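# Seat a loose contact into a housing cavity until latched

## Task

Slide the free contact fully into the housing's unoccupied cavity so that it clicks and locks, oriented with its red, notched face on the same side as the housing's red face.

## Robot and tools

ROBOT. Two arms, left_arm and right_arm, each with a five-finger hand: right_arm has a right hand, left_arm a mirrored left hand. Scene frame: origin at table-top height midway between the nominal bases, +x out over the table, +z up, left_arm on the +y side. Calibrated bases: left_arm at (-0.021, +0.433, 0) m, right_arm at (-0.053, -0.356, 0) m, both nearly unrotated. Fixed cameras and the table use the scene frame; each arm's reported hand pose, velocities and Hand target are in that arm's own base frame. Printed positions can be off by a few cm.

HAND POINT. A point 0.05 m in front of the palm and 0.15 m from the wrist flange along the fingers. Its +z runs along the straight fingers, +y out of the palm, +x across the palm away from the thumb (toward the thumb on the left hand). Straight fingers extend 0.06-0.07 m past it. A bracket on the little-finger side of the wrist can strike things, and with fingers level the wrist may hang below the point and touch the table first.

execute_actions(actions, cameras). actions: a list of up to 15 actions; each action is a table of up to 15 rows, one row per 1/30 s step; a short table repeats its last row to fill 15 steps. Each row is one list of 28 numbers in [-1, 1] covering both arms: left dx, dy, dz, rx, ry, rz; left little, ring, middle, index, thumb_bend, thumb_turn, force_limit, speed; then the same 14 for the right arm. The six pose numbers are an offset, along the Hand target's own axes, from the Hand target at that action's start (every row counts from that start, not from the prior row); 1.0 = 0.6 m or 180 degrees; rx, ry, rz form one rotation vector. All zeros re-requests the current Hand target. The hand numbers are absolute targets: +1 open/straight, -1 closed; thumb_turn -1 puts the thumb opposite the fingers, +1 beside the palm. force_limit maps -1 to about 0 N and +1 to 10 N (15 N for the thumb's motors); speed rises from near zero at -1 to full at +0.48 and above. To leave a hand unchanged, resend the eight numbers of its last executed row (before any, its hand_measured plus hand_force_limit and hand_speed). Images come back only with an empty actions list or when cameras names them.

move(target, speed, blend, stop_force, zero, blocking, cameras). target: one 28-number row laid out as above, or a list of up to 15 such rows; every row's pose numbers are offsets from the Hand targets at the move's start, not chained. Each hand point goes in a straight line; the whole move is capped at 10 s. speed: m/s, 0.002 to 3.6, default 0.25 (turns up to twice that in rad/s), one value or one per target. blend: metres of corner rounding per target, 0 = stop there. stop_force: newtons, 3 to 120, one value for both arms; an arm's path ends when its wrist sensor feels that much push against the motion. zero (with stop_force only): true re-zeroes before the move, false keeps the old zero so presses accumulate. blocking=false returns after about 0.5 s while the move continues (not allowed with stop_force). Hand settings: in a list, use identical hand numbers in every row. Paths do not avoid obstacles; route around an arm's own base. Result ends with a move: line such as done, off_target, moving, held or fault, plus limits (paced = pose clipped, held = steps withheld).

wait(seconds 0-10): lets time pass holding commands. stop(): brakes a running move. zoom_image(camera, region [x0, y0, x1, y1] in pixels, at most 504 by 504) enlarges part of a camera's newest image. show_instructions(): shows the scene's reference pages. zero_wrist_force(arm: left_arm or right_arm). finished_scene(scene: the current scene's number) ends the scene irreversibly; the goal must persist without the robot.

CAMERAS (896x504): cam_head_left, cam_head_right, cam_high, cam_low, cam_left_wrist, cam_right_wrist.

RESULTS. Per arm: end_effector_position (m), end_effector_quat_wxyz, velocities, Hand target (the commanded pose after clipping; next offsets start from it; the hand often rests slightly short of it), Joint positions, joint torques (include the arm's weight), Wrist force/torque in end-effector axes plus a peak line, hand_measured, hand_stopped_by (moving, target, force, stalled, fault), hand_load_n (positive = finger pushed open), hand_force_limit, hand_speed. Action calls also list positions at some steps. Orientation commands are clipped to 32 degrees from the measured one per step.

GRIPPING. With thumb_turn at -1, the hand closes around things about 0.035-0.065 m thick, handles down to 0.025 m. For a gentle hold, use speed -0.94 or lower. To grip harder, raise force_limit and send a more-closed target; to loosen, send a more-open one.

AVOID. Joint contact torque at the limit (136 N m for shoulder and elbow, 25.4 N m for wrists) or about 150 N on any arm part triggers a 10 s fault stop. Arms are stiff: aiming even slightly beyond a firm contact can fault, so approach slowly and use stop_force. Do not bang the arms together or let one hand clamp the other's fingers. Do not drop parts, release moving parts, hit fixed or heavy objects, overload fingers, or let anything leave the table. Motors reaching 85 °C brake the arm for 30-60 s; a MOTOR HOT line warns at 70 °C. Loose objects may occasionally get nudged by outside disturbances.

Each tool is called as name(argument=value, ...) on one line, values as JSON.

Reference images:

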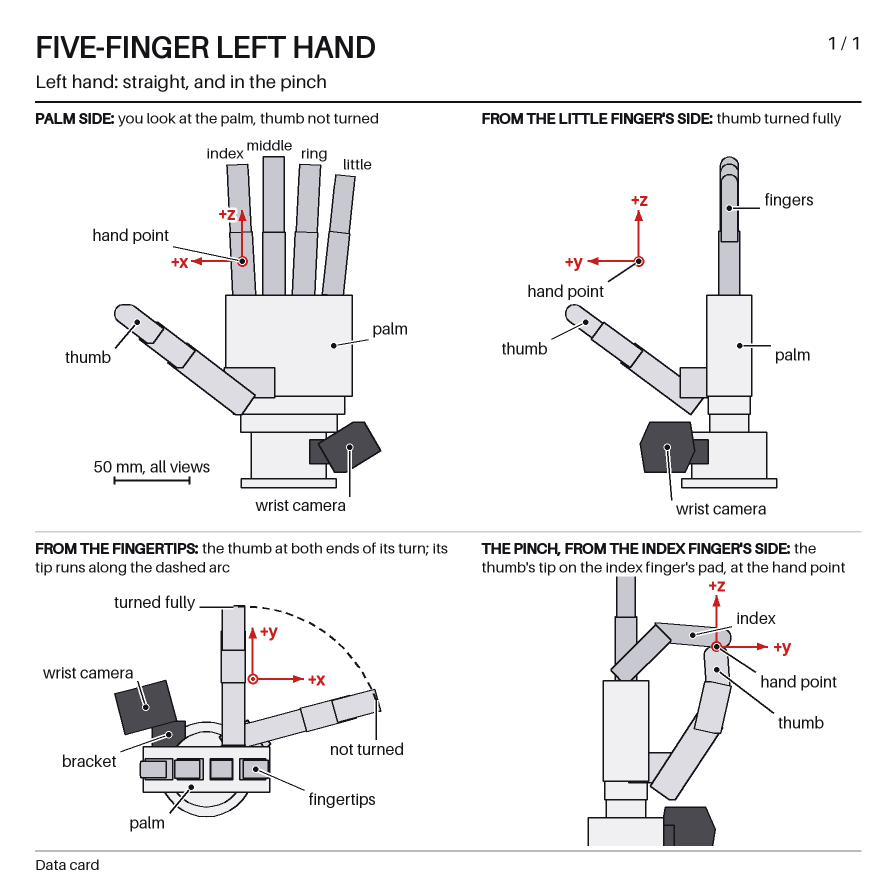

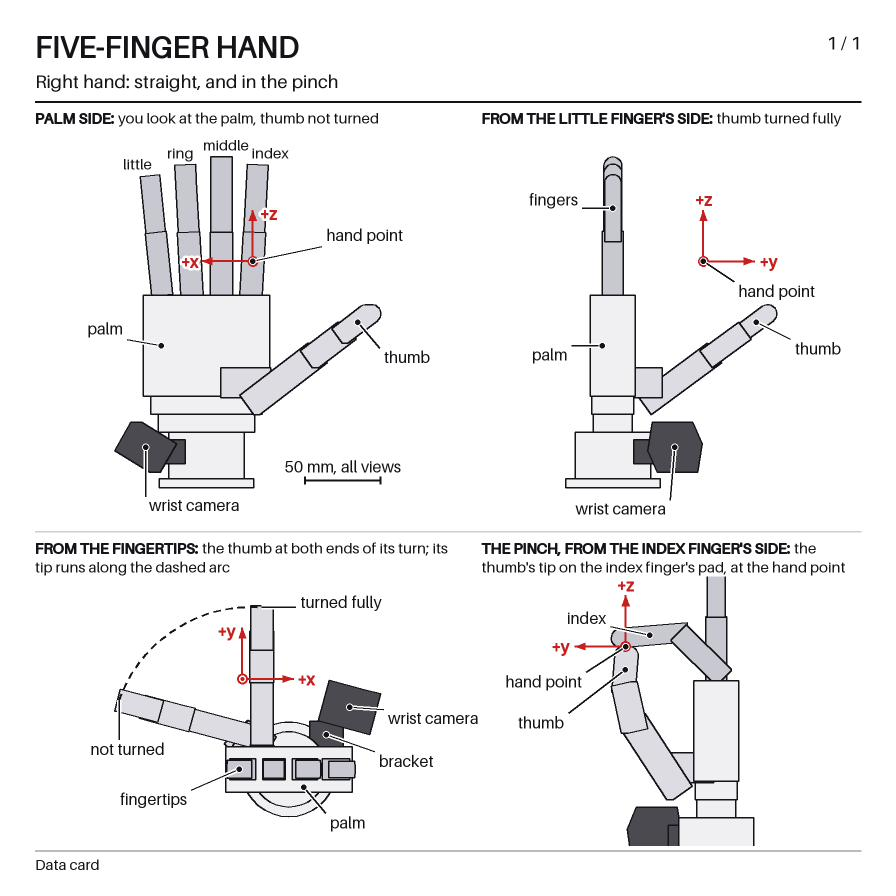

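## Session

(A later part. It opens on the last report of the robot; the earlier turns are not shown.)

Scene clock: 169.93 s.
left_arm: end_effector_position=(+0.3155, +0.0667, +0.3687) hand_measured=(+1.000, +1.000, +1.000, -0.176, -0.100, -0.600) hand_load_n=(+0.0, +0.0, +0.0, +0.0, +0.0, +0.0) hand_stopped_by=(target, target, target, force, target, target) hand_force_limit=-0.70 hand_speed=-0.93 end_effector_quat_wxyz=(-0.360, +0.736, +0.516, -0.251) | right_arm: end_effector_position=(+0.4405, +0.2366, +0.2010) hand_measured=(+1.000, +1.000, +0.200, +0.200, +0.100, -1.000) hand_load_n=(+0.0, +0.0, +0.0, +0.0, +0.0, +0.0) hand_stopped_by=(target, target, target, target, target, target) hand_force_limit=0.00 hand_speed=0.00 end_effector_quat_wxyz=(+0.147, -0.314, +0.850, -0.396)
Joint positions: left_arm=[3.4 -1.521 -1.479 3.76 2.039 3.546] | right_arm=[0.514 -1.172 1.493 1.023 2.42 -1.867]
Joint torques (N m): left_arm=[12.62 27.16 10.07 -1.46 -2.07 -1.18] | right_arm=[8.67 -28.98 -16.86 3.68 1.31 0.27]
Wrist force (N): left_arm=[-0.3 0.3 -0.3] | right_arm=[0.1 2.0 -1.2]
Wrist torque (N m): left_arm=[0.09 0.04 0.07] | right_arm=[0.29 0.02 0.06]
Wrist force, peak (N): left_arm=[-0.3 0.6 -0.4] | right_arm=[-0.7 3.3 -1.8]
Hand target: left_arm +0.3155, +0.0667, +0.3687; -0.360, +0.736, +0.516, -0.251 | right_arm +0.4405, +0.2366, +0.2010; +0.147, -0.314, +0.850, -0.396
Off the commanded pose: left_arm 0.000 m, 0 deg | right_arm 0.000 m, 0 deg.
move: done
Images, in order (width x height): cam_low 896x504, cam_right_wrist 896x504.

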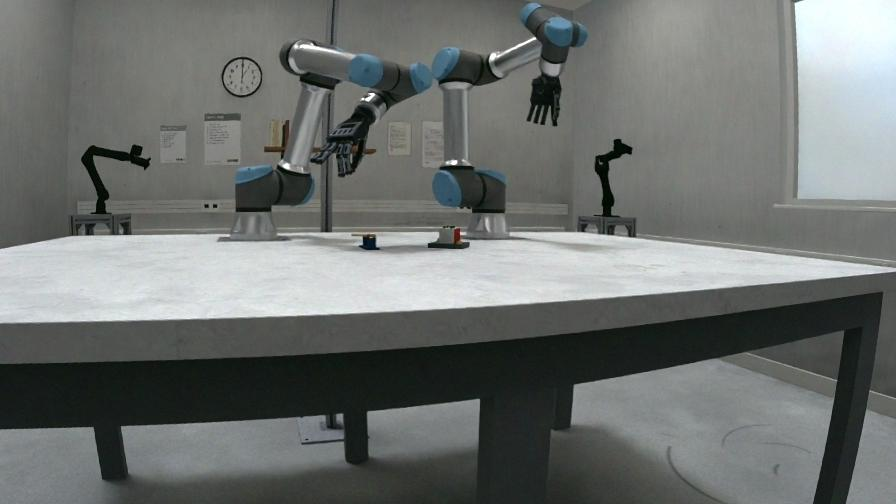

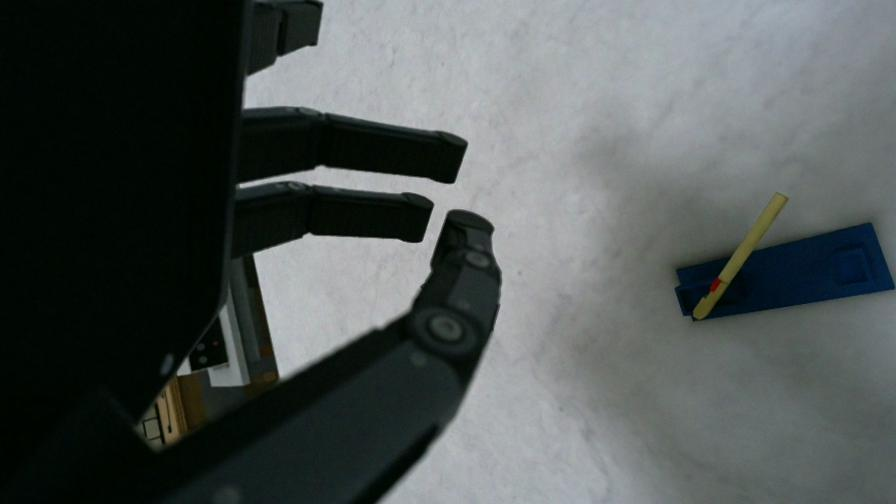

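move(target=[0,0,0,0,0,0,1,1,1,-0.55,-0.1,-0.6,-0.7,-0.93,-0.0093,0.1742,0.125,0,0,0,1,1,0.2,0.2,0.1,-1,0,0], speed=0.15, cameras=["cam_right_wrist","cam_low"])

zoom_image(camera="cam_right_wrist", region=[380, 150, 780, 400])

zoom_image(camera="cam_low", region=[330, 180, 420, 260])

Scene clock: 173.17 s.
left_arm: end_effector_position=(+0.3155, +0.0667, +0.3687) hand_measured=(+1.000, +1.000, +1.000, -0.176, -0.100, -0.600) hand_load_n=(+0.0, +0.0, +0.0, +0.0, +0.0, +0.0) hand_stopped_by=(target, target, target, force, target, target) hand_force_limit=-0.70 hand_speed=-0.93 end_effector_quat_wxyz=(-0.360, +0.736, +0.516, -0.251) | right_arm: end_effector_position=(+0.4384, +0.2479, +0.0728) hand_measured=(+1.000, +1.000, +0.200, +0.200, +0.100, -1.000) hand_load_n=(+0.0, +0.0, +0.5, +0.0, +0.0, +0.5) hand_stopped_by=(target, target, target, target, target, target) hand_force_limit=0.00 hand_speed=0.00 end_effector_quat_wxyz=(+0.147, -0.314, +0.850, -0.396)
Joint positions: left_arm=[3.4 -1.521 -1.479 3.76 2.039 3.546] | right_arm=[0.539 -1.018 1.627 0.762 2.425 -1.831]
Joint torques (N m): left_arm=[12.59 27.09 11.15 -1.39 -2.23 -0.36] | right_arm=[-11.1 -33.9 -18.71 2.05 1.44 -1.61]
Wrist force (N): left_arm=[-0.4 0.6 -0.3] | right_arm=[0.3 2.0 -1.0]
Wrist torque (N m): left_arm=[0.13 0.06 0.06] | right_arm=[0.27 -0.02 0.13]
Wrist force, peak (N): left_arm=[-0.4 0.5 -0.4] | right_arm=[0.0 3.2 -0.3]
Hand target: left_arm +0.3155, +0.0667, +0.3687; -0.360, +0.736, +0.516, -0.251 | right_arm +0.4384, +0.2479, +0.0727; +0.147, -0.314, +0.850, -0.396
Off the commanded pose: left_arm 0.000 m, 0 deg | right_arm 0.000 m, 0 deg.
move: done
Images, in order (width x height): cam_low 896x504, cam_right_wrist 896x504.

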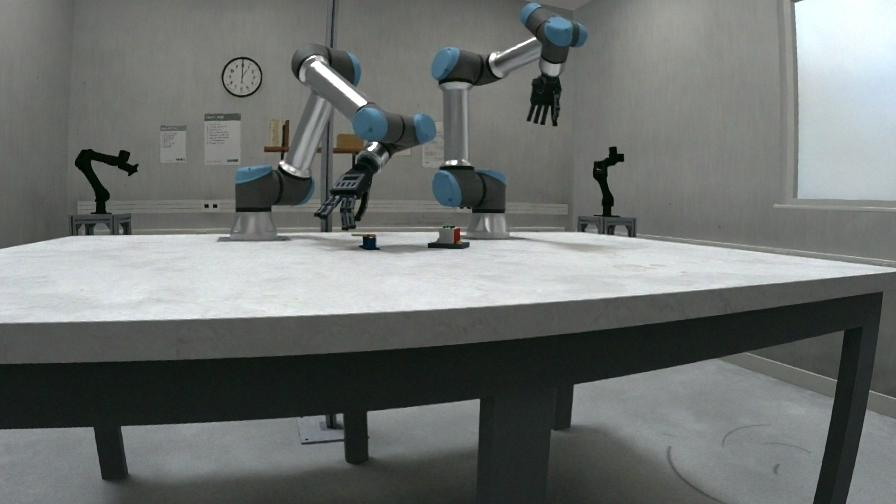

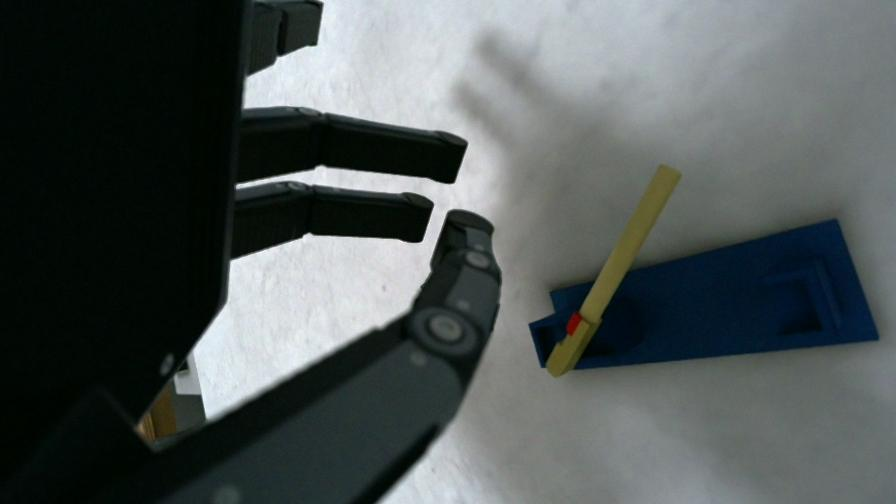

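Scaled by 1.260.

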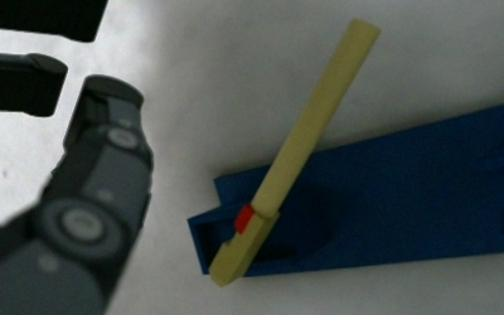

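Scaled by 5.600.

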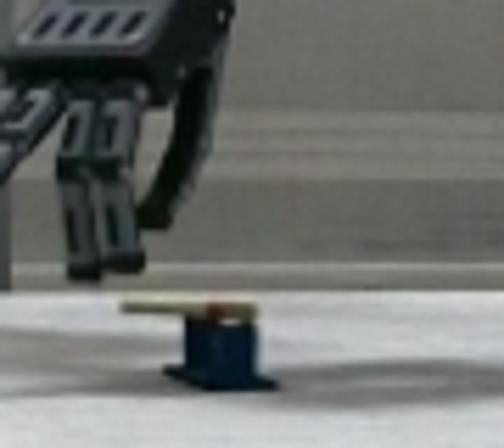

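move(target=[0,0,0,0,0,0,1,1,1,-0.55,-0.1,-0.6,-0.7,-0.93,0.0063,0.065,-0.0037,0,0,0,1,1,0.2,0.2,0.1,-1,0,0], speed=0.06, cameras=["cam_right_wrist","cam_low"])

zoom_image(camera="cam_right_wrist", region=[350, 120, 650, 400])

zoom_image(camera="cam_low", region=[330, 180, 420, 260])

Scene clock: 177.23 s.
left_arm: end_effector_position=(+0.3155, +0.0667, +0.3687) hand_measured=(+1.000, +1.000, +1.000, -0.176, -0.100, -0.600) hand_load_n=(+0.0, +0.0, +0.0, +0.0, +0.0, +0.0) hand_stopped_by=(target, target, target, force, target, target) hand_force_limit=-0.70 hand_speed=-0.93 end_effector_quat_wxyz=(-0.360, +0.736, +0.516, -0.251) | right_arm: end_effector_position=(+0.4181, +0.2658, +0.0442) hand_measured=(+1.000, +1.000, +0.200, +0.200, +0.100, -1.000) hand_load_n=(+0.0, +0.0, +0.0, +0.0, +0.0, +0.0) hand_stopped_by=(target, target, target, target, target, target) hand_force_limit=0.00 hand_speed=0.00 end_effector_quat_wxyz=(+0.147, -0.314, +0.850, -0.396)
Joint positions: left_arm=[3.4 -1.521 -1.479 3.76 2.039 3.546] | right_arm=[0.597 -0.966 1.648 0.755 2.435 -1.743]
Joint torques (N m): left_arm=[12.16 27.07 9.78 -1.33 -2.09 0.32] | right_arm=[-13.99 -47.75 -20.87 4.18 0.68 -1.49]
Wrist force (N): left_arm=[-0.4 0.5 -0.4] | right_arm=[0.2 1.7 -1.1]
Wrist torque (N m): left_arm=[0.12 0.06 0.06] | right_arm=[0.22 -0.02 0.23]
Wrist force, peak (N): left_arm=[-0.3 0.7 -0.4] | right_arm=[0.4 2.4 -1.3]
Hand target: left_arm +0.3155, +0.0667, +0.3687; -0.360, +0.736, +0.516, -0.251 | right_arm +0.4182, +0.2658, +0.0443; +0.147, -0.314, +0.850, -0.396
Off the commanded pose: left_arm 0.000 m, 0 deg | right_arm 0.000 m, 0 deg.
move: done
Images, in order (width x height): cam_low 896x504, cam_right_wrist 896x504.

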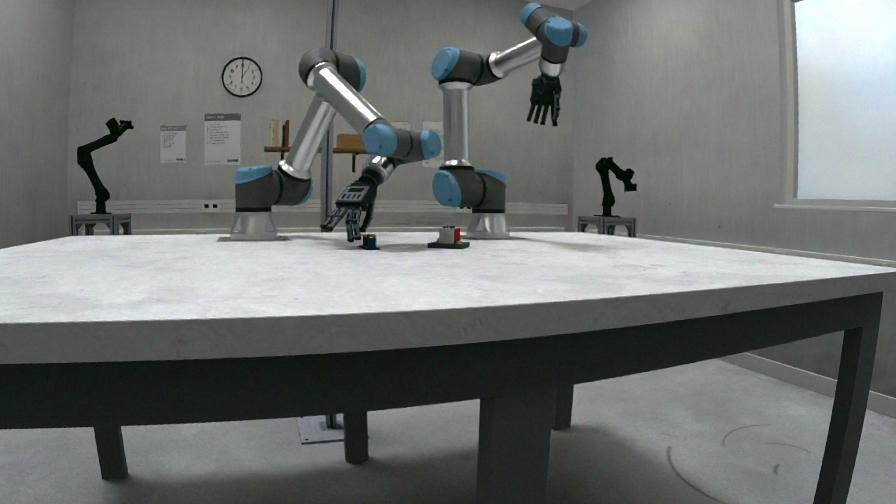

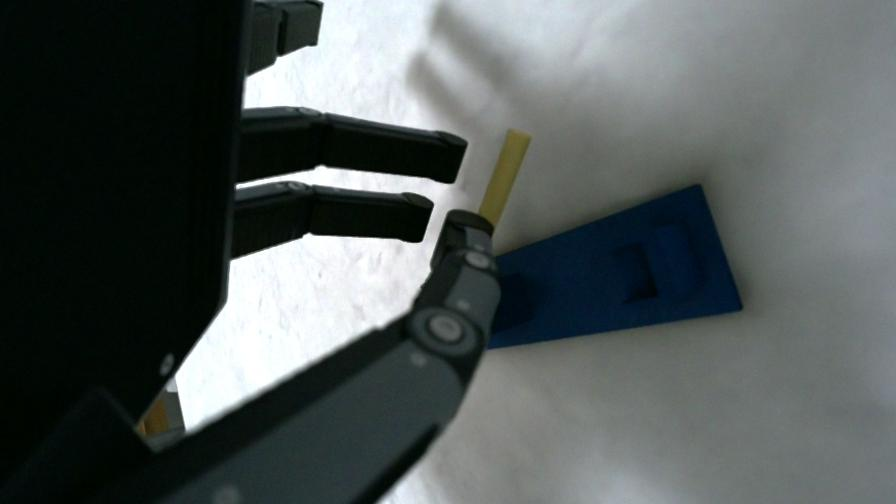

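Scaled by 1.680.

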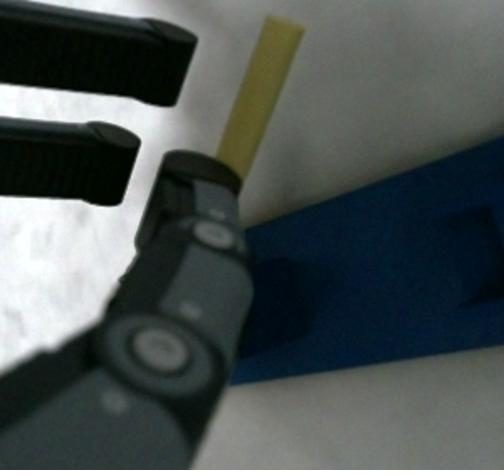

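Scaled by 5.600.

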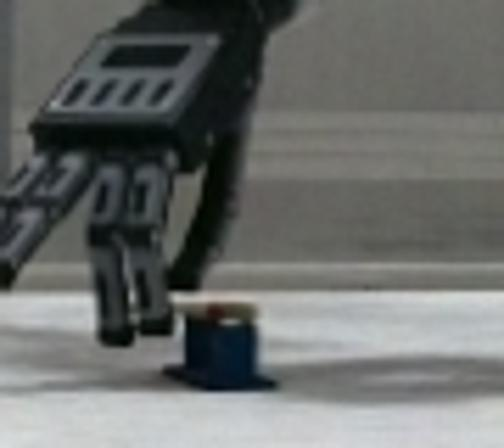

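move(target=[0,0,0,0,0,0,1,1,1,-0.55,-0.1,-0.6,-0.7,-0.93,0,0.0175,0,0,0,0,1,1,0.2,0.2,0.1,-1,0,0], speed=0.05, cameras=["cam_right_wrist","cam_low"])

zoom_image(camera="cam_right_wrist", region=[350, 100, 600, 350])

zoom_image(camera="cam_low", region=[330, 180, 420, 260])

Scene clock: 178.70 s.
left_arm: end_effector_position=(+0.3155, +0.0667, +0.3687) hand_measured=(+1.000, +1.000, +1.000, -0.176, -0.100, -0.600) hand_load_n=(+0.0, +0.0, +0.0, +0.0, +0.5, +0.0) hand_stopped_by=(target, target, target, force, target, target) hand_force_limit=-0.70 hand_speed=-0.93 end_effector_quat_wxyz=(-0.360, +0.736, +0.516, -0.251) | right_arm: end_effector_position=(+0.4137, +0.2710, +0.0362) hand_measured=(+1.000, +1.000, +0.200, +0.200, +0.100, -1.000) hand_load_n=(-0.5, +0.0, +0.0, +0.0, +0.0, +0.0) hand_stopped_by=(target, target, target, target, target, target) hand_force_limit=0.00 hand_speed=0.00 end_effector_quat_wxyz=(+0.147, -0.314, +0.850, -0.396)
Joint positions: left_arm=[3.4 -1.521 -1.479 3.76 2.039 3.546] | right_arm=[0.612 -0.948 1.649 0.754 2.437 -1.72]
Joint torques (N m): left_arm=[12.11 26 10.14 -1.36 -2.15 0.71] | right_arm=[-9.7 -47.14 -10.37 0.97 2.28 -1.29]
Wrist force (N): left_arm=[-0.3 0.3 -0.3] | right_arm=[-0.1 1.7 -1.3]
Wrist torque (N m): left_arm=[0.10 0.05 0.07] | right_arm=[0.23 0.03 0.06]
Wrist force, peak (N): left_arm=[-0.4 0.7 -0.3] | right_arm=[0.1 2.0 -1.4]
Hand target: left_arm +0.3155, +0.0667, +0.3687; -0.360, +0.736, +0.516, -0.251 | right_arm +0.4138, +0.2709, +0.0363; +0.147, -0.314, +0.850, -0.396
Off the commanded pose: left_arm 0.000 m, 0 deg | right_arm 0.000 m, 0 deg.
move: done
Images, in order (width x height): cam_low 896x504, cam_right_wrist 896x504.

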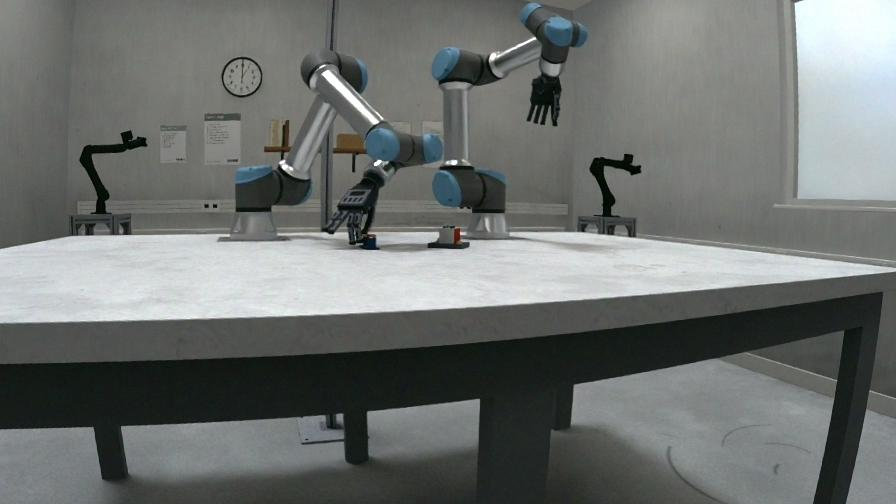

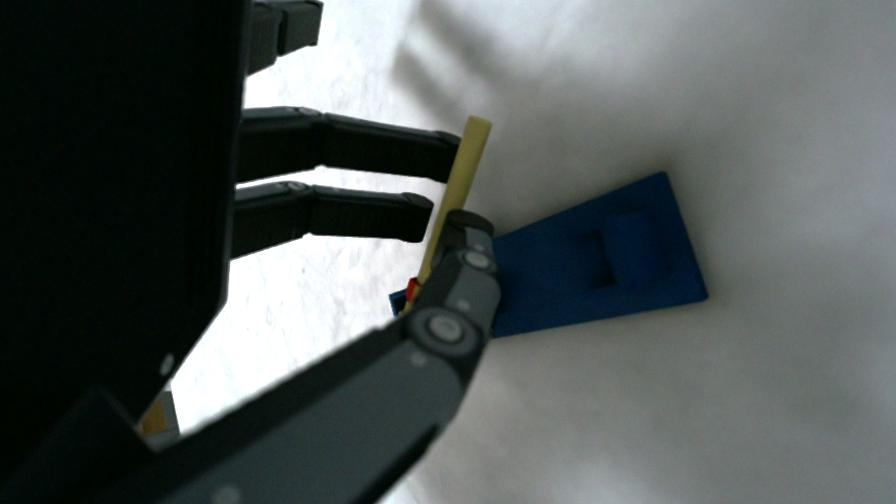

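Scaled by 2.016.

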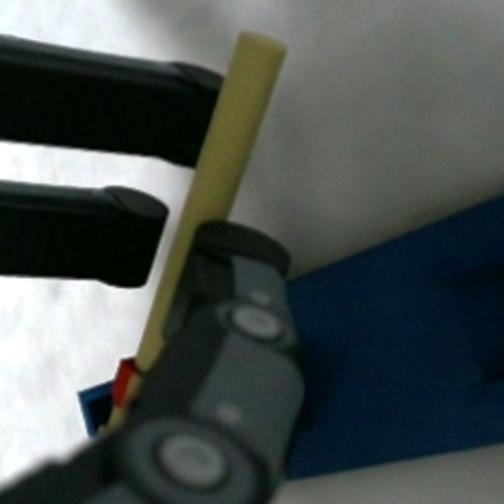

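Scaled by 5.600.

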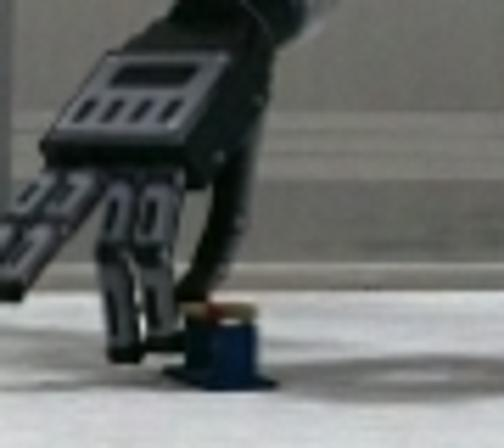

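move(target=[0,0,0,0,0,0,1,1,1,-0.55,-0.1,-0.6,-0.7,-0.93,0,0,0,0,0,0,1,1,0.2,0.2,0.03,-1,-0.7,-0.7], speed=0.05, cameras=[])

move(target=[0,0,0,0,0,0,1,1,1,-0.55,-0.1,-0.6,-0.7,-0.93,0,0,0.005,0,0,0,1,1,0.2,0.2,0.03,-1,-0.7,-0.7], speed=0.03, cameras=["cam_right_wrist","cam_low"])

zoom_image(camera="cam_right_wrist", region=[350, 100, 600, 350])

zoom_image(camera="cam_low", region=[330, 180, 420, 260])

Scene clock: 180.87 s.
left_arm: end_effector_position=(+0.3155, +0.0667, +0.3687) hand_measured=(+1.000, +1.000, +1.000, -0.176, -0.100, -0.600) hand_load_n=(-0.5, +0.0, +0.0, +0.0, -0.5, +0.0) hand_stopped_by=(target, target, target, force, target, target) hand_force_limit=-0.70 hand_speed=-0.93 end_effector_quat_wxyz=(-0.360, +0.736, +0.516, -0.251) | right_arm: end_effector_position=(+0.4138, +0.2709, +0.0363) hand_measured=(+1.000, +1.000, +0.200, +0.200, +0.030, -1.000) hand_load_n=(+0.0, +0.0, +0.0, +0.0, +0.0, +0.0) hand_stopped_by=(target, target, target, target, target, target) hand_force_limit=-0.70 hand_speed=-0.70 end_effector_quat_wxyz=(+0.147, -0.314, +0.850, -0.396)
Joint positions: left_arm=[3.4 -1.521 -1.479 3.76 2.039 3.546] | right_arm=[0.612 -0.948 1.649 0.754 2.436 -1.72]
Joint torques (N m): left_arm=[12.18 26.35 10.72 -1.18 -2.14 1.02] | right_arm=[-13.09 -47.5 -19.59 4 -0.34 -1.36]
Wrist force (N): left_arm=[-0.2 0.2 -0.3] | right_arm=[0.1 1.5 -1.2]
Wrist torque (N m): left_arm=[0.08 0.04 0.08] | right_arm=[0.21 0.00 0.12]
Wrist force, peak (N): left_arm=[-0.3 0.6 -0.1] | right_arm=[0.1 2.1 -1.2]
Hand target: left_arm +0.3155, +0.0667, +0.3687; -0.360, +0.736, +0.516, -0.251 | right_arm +0.4138, +0.2709, +0.0363; +0.147, -0.314, +0.850, -0.396
Off the commanded pose: left_arm 0.000 m, 0 deg | right_arm 0.000 m, 0 deg.
move: done
No camera images: "cameras" was empty.

Scene clock: 181.57 s.
left_arm: end_effector_position=(+0.3155, +0.0667, +0.3687) hand_measured=(+1.000, +1.000, +1.000, -0.176, -0.100, -0.600) hand_load_n=(+0.0, +0.0, +0.0, +0.0, +0.0, +0.0) hand_stopped_by=(target, target, target, force, target, target) hand_force_limit=-0.70 hand_speed=-0.93 end_effector_quat_wxyz=(-0.360, +0.736, +0.516, -0.251) | right_arm: end_effector_position=(+0.4153, +0.2692, +0.0343) hand_measured=(+1.000, +1.000, +0.200, +0.200, +0.030, -1.000) hand_load_n=(+0.0, +0.0, +0.0, +0.0, +0.0, +0.0) hand_stopped_by=(target, target, target, target, target, target) hand_force_limit=-0.70 hand_speed=-0.70 end_effector_quat_wxyz=(+0.147, -0.314, +0.850, -0.396)
Joint positions: left_arm=[3.4 -1.521 -1.479 3.76 2.039 3.546] | right_arm=[0.606 -0.947 1.651 0.745 2.436 -1.728]
Joint torques (N m): left_arm=[12.12 26.14 10.22 -1.23 -2.12 1.24] | right_arm=[-4.72 -33.91 -10.4 1.79 -0.64 -0.02]
Wrist force (N): left_arm=[-0.2 0.2 -0.2] | right_arm=[-0.1 1.9 -1.1]
Wrist torque (N m): left_arm=[0.08 0.03 0.07] | right_arm=[0.26 0.03 0.21]
Wrist force, peak (N): left_arm=[-0.4 0.5 -0.5] | right_arm=[-0.1 2.0 -1.4]
Hand target: left_arm +0.3155, +0.0667, +0.3687; -0.360, +0.736, +0.516, -0.251 | right_arm +0.4153, +0.2692, +0.0343; +0.147, -0.314, +0.850, -0.396
Off the commanded pose: left_arm 0.000 m, 0 deg | right_arm 0.000 m, 0 deg.
move: done
Images, in order (width x height): cam_low 896x504, cam_right_wrist 896x504.

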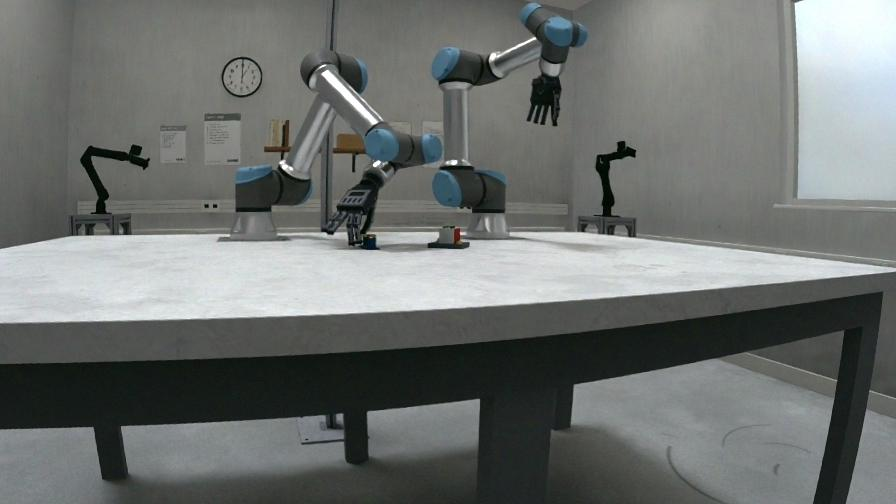

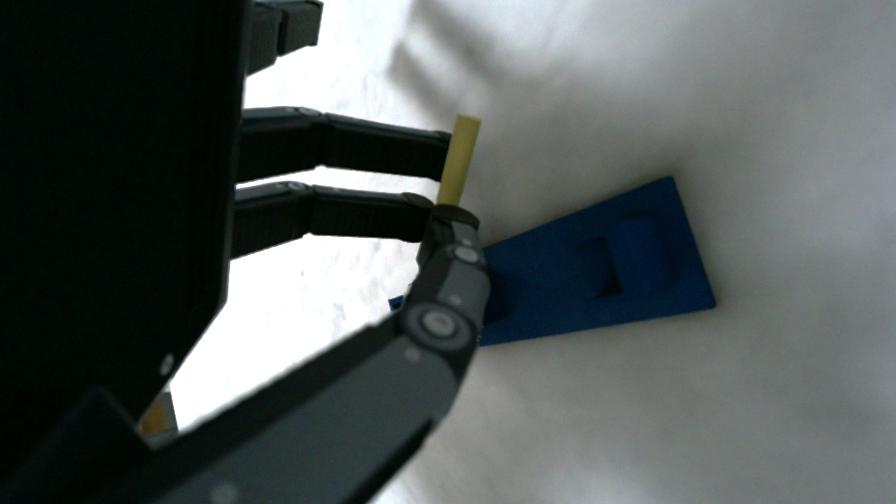

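Scaled by 2.016.

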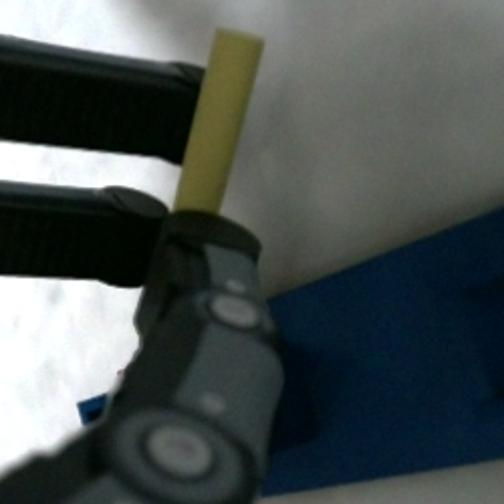

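Scaled by 5.600.

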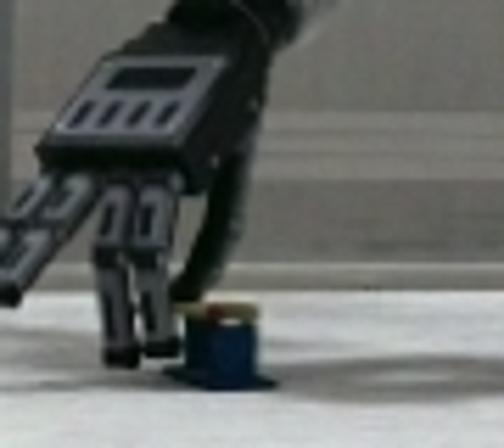

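move(target=[0,0,0,0,0,0,1,1,1,-0.55,-0.1,-0.6,-0.7,-0.93,0,0,0,0,0,0,1,1,-0.5,-0.5,0.03,-1,-0.75,-0.93], speed=0.05, cameras=["cam_right_wrist","cam_low"])

zoom_image(camera="cam_right_wrist", region=[350, 100, 600, 350])

zoom_image(camera="cam_low", region=[330, 180, 420, 260])

Scene clock: 184.90 s.
left_arm: end_effector_position=(+0.3155, +0.0667, +0.3687) hand_measured=(+1.000, +1.000, +1.000, -0.176, -0.100, -0.600) hand_load_n=(+0.0, +0.0, -0.5, +0.0, +0.0, +0.0) hand_stopped_by=(target, target, target, force, target, target) hand_force_limit=-0.70 hand_speed=-0.93 end_effector_quat_wxyz=(-0.360, +0.736, +0.516, -0.251) | right_arm: end_effector_position=(+0.4153, +0.2692, +0.0343) hand_measured=(+1.000, +1.000, -0.128, -0.126, +0.030, -1.000) hand_load_n=(+0.0, +0.0, +1.0, +2.5, +0.5, +0.5) hand_stopped_by=(target, target, force, force, target, target) hand_force_limit=-0.75 hand_speed=-0.93 end_effector_quat_wxyz=(+0.147, -0.314, +0.850, -0.396)
Joint positions: left_arm=[3.4 -1.521 -1.479 3.76 2.039 3.546] | right_arm=[0.606 -0.947 1.651 0.745 2.436 -1.728]
Joint torques (N m): left_arm=[11.96 26.96 9.97 -1.25 -2.11 1.44] | right_arm=[10.46 -46.38 -19.65 4.05 2.26 1.63]
Wrist force (N): left_arm=[-0.3 0.4 -0.1] | right_arm=[0.8 1.2 0.2]
Wrist torque (N m): left_arm=[0.09 0.05 0.07] | right_arm=[0.27 0.00 0.23]
Wrist force, peak (N): left_arm=[-0.1 0.4 -0.6] | right_arm=[0.0 1.8 -1.7]
Hand target: left_arm +0.3155, +0.0667, +0.3687; -0.360, +0.736, +0.516, -0.251 | right_arm +0.4153, +0.2692, +0.0343; +0.147, -0.314, +0.850, -0.396
Off the commanded pose: left_arm 0.000 m, 0 deg | right_arm 0.000 m, 0 deg.
move: done
Images, in order (width x height): cam_low 896x504, cam_right_wrist 896x504.

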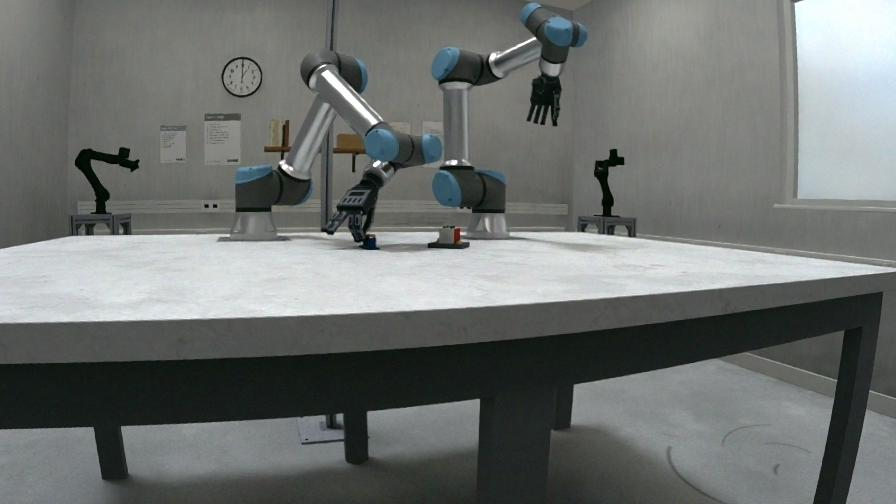

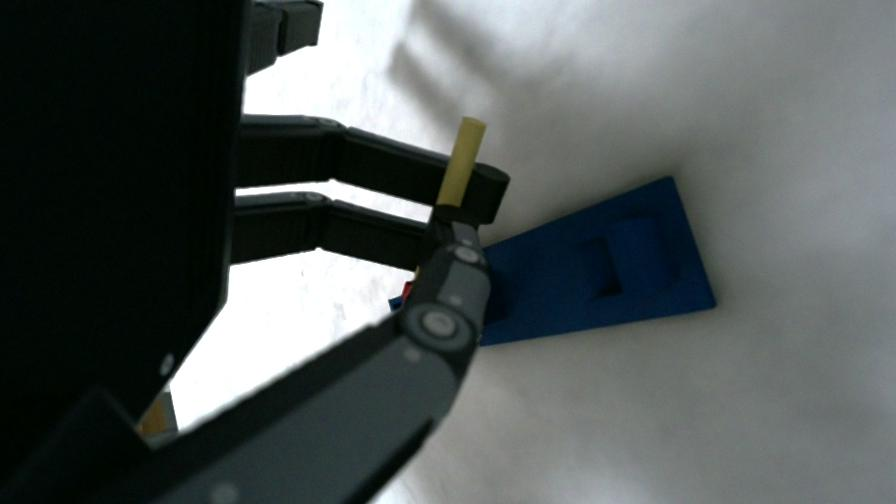

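Scaled by 2.016.

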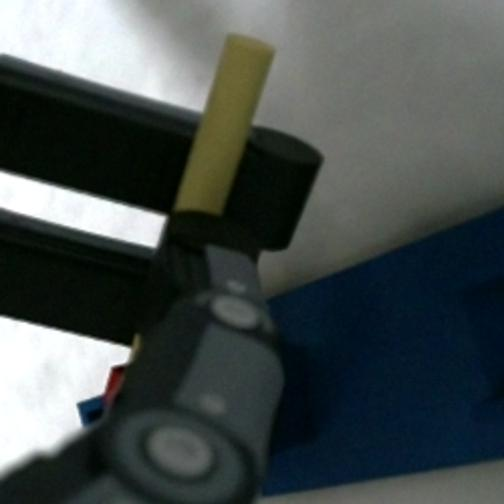

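Scaled by 5.600.

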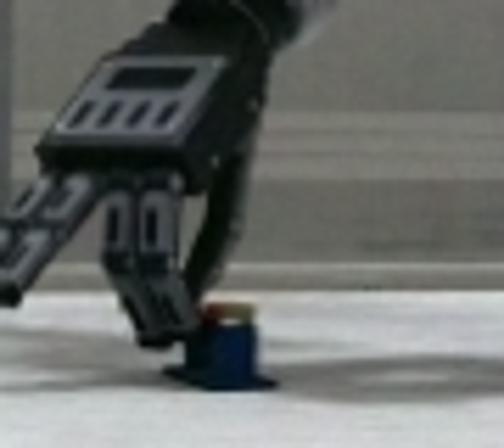

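move(target=[0,0,0,0,0,0,1,1,1,-0.55,-0.1,-0.6,-0.7,-0.93,0,0,0,0,0,0,1,1,-0.52,-0.52,0.03,-1,-0.25,-0.94], speed=0.05, cameras=["cam_right_wrist"])

zoom_image(camera="cam_right_wrist", region=[350, 100, 600, 350])

Scene clock: 186.20 s.
left_arm: end_effector_position=(+0.3155, +0.0667, +0.3687) hand_measured=(+1.000, +1.000, +1.000, -0.176, -0.100, -0.600) hand_load_n=(+0.0, +0.0, +0.0, +0.0, +0.0, +0.0) hand_stopped_by=(target, target, target, force, target, target) hand_force_limit=-0.70 hand_speed=-0.93 end_effector_quat_wxyz=(-0.360, +0.736, +0.516, -0.251) | right_arm: end_effector_position=(+0.4153, +0.2692, +0.0343) hand_measured=(+1.000, +1.000, -0.136, -0.130, +0.030, -1.000) hand_load_n=(+0.0, +0.0, +4.5, +4.0, +1.0, +0.5) hand_stopped_by=(target, target, force, force, target, target) hand_force_limit=-0.25 hand_speed=-0.94 end_effector_quat_wxyz=(+0.147, -0.314, +0.850, -0.396)
Joint positions: left_arm=[3.4 -1.521 -1.479 3.76 2.039 3.546] | right_arm=[0.606 -0.947 1.651 0.745 2.436 -1.728]
Joint torques (N m): left_arm=[12.12 26.35 9.86 -1.16 -2.15 1.4] | right_arm=[9.3 -46.06 -20.4 3.57 2.02 1.44]
Wrist force (N): left_arm=[-0.3 0.2 -0.4] | right_arm=[1.4 0.3 0.3]
Wrist torque (N m): left_arm=[0.08 0.05 0.07] | right_arm=[0.23 -0.03 0.24]
Wrist force, peak (N): left_arm=[-0.2 0.6 -0.4] | right_arm=[0.9 1.3 0.3]
Hand target: left_arm +0.3155, +0.0667, +0.3687; -0.360, +0.736, +0.516, -0.251 | right_arm +0.4153, +0.2692, +0.0343; +0.147, -0.314, +0.850, -0.396
Off the commanded pose: left_arm 0.000 m, 0 deg | right_arm 0.000 m, 0 deg.
move: done
Images, in order (width x height): cam_right_wrist 896x504.

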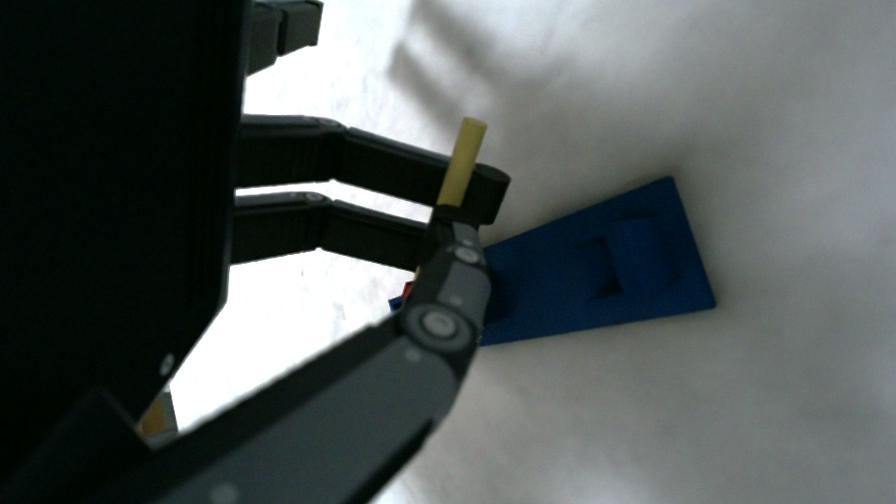

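Scaled by 2.016.

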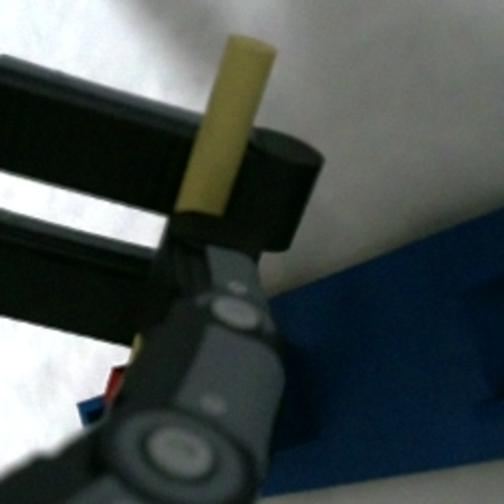

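move(target=[0,0,0,0,0,0,1,1,1,-0.55,-0.1,-0.6,-0.7,-0.93,0,-0.0383,-0.0322,0,0,0,1,1,-0.52,-0.52,0.03,-1,-0.25,-0.94], speed=0.05, cameras=["cam_right_wrist","cam_low"])

zoom_image(camera="cam_right_wrist", region=[300, 100, 600, 400])

zoom_image(camera="cam_low", region=[330, 170, 420, 260])

Scene clock: 187.67 s.
left_arm: end_effector_position=(+0.3155, +0.0667, +0.3687) hand_measured=(+1.000, +1.000, +1.000, -0.176, -0.100, -0.600) hand_load_n=(+0.0, +0.0, +0.0, +0.0, +0.0, +0.0) hand_stopped_by=(target, target, target, force, target, target) hand_force_limit=-0.70 hand_speed=-0.93 end_effector_quat_wxyz=(-0.360, +0.736, +0.516, -0.251) | right_arm: end_effector_position=(+0.4153, +0.2692, +0.0644) hand_measured=(+1.000, +1.000, -0.136, -0.130, +0.030, -1.000) hand_load_n=(+0.0, +0.0, +4.0, +2.5, +2.5, +0.5) hand_stopped_by=(target, target, force, force, target, target) hand_force_limit=-0.25 hand_speed=-0.94 end_effector_quat_wxyz=(+0.147, -0.314, +0.850, -0.396) end_effector_velocity=(+0.000, +0.000, -0.001) end_effector_angular_velocity=(+0.002, -0.003, -0.001)
Joint positions: left_arm=[3.4 -1.521 -1.479 3.76 2.039 3.546] | right_arm=[0.606 -0.991 1.632 0.808 2.436 -1.728]
Joint velocities: left_arm=[within noise] | right_arm=[0 0.002 0.001 -0.005 0 0.002]
Joint torques (N m): left_arm=[11.74 26.06 9.99 -1.28 -2.13 1.29] | right_arm=[1.62 -33.59 -8.11 -0.3 1.05 0.45]
Wrist force (N): left_arm=[-0.2 0.3 -0.2] | right_arm=[0.2 2.1 -1.1]
Wrist torque (N m): left_arm=[0.09 0.04 0.07] | right_arm=[0.27 -0.02 0.24]
Wrist force, peak (N): left_arm=[-0.1 0.6 -0.4] | right_arm=[1.5 2.0 0.9]
Hand target: left_arm +0.3155, +0.0667, +0.3687; -0.360, +0.736, +0.516, -0.251 | right_arm +0.4152, +0.2692, +0.0643; +0.147, -0.314, +0.850, -0.396
Off the commanded pose: left_arm 0.000 m, 0 deg | right_arm 0.000 m, 0 deg.
move: done
Images, in order (width x height): cam_low 896x504, cam_right_wrist 896x504.

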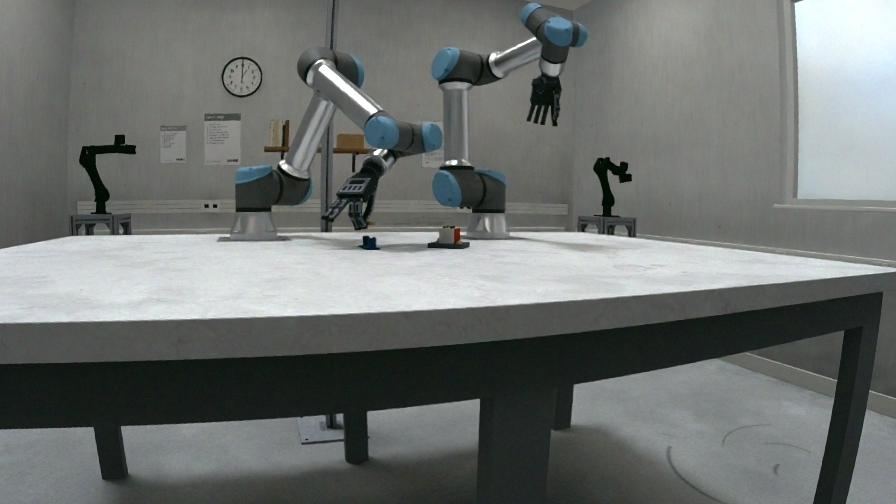

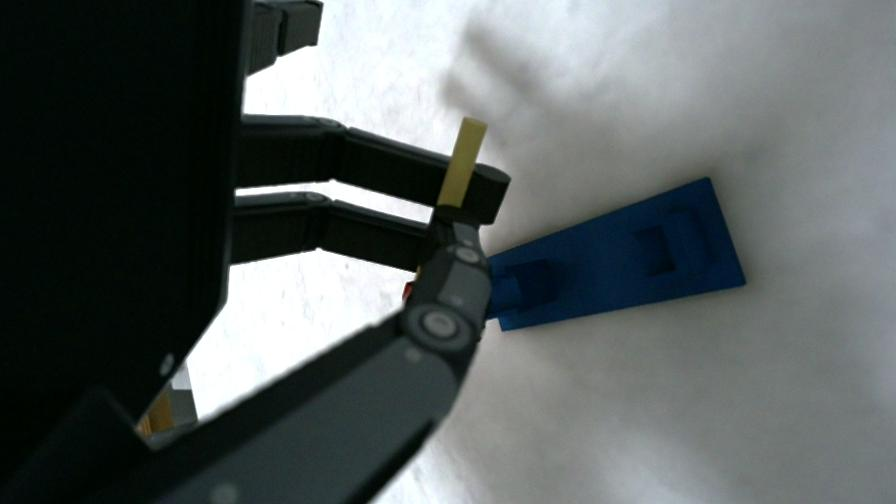

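Scaled by 1.680.

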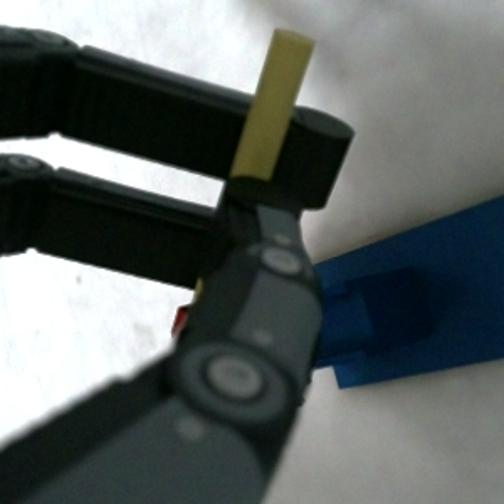

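Scaled by 5.600.

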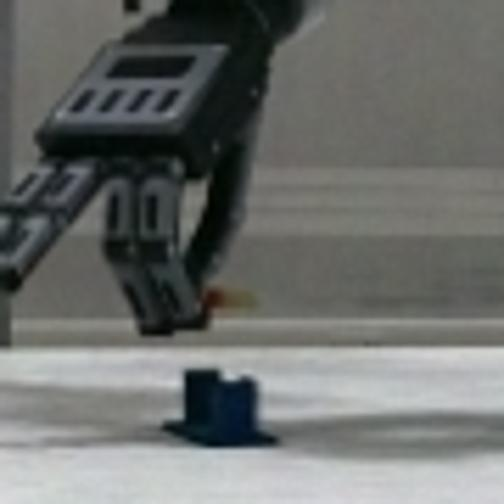

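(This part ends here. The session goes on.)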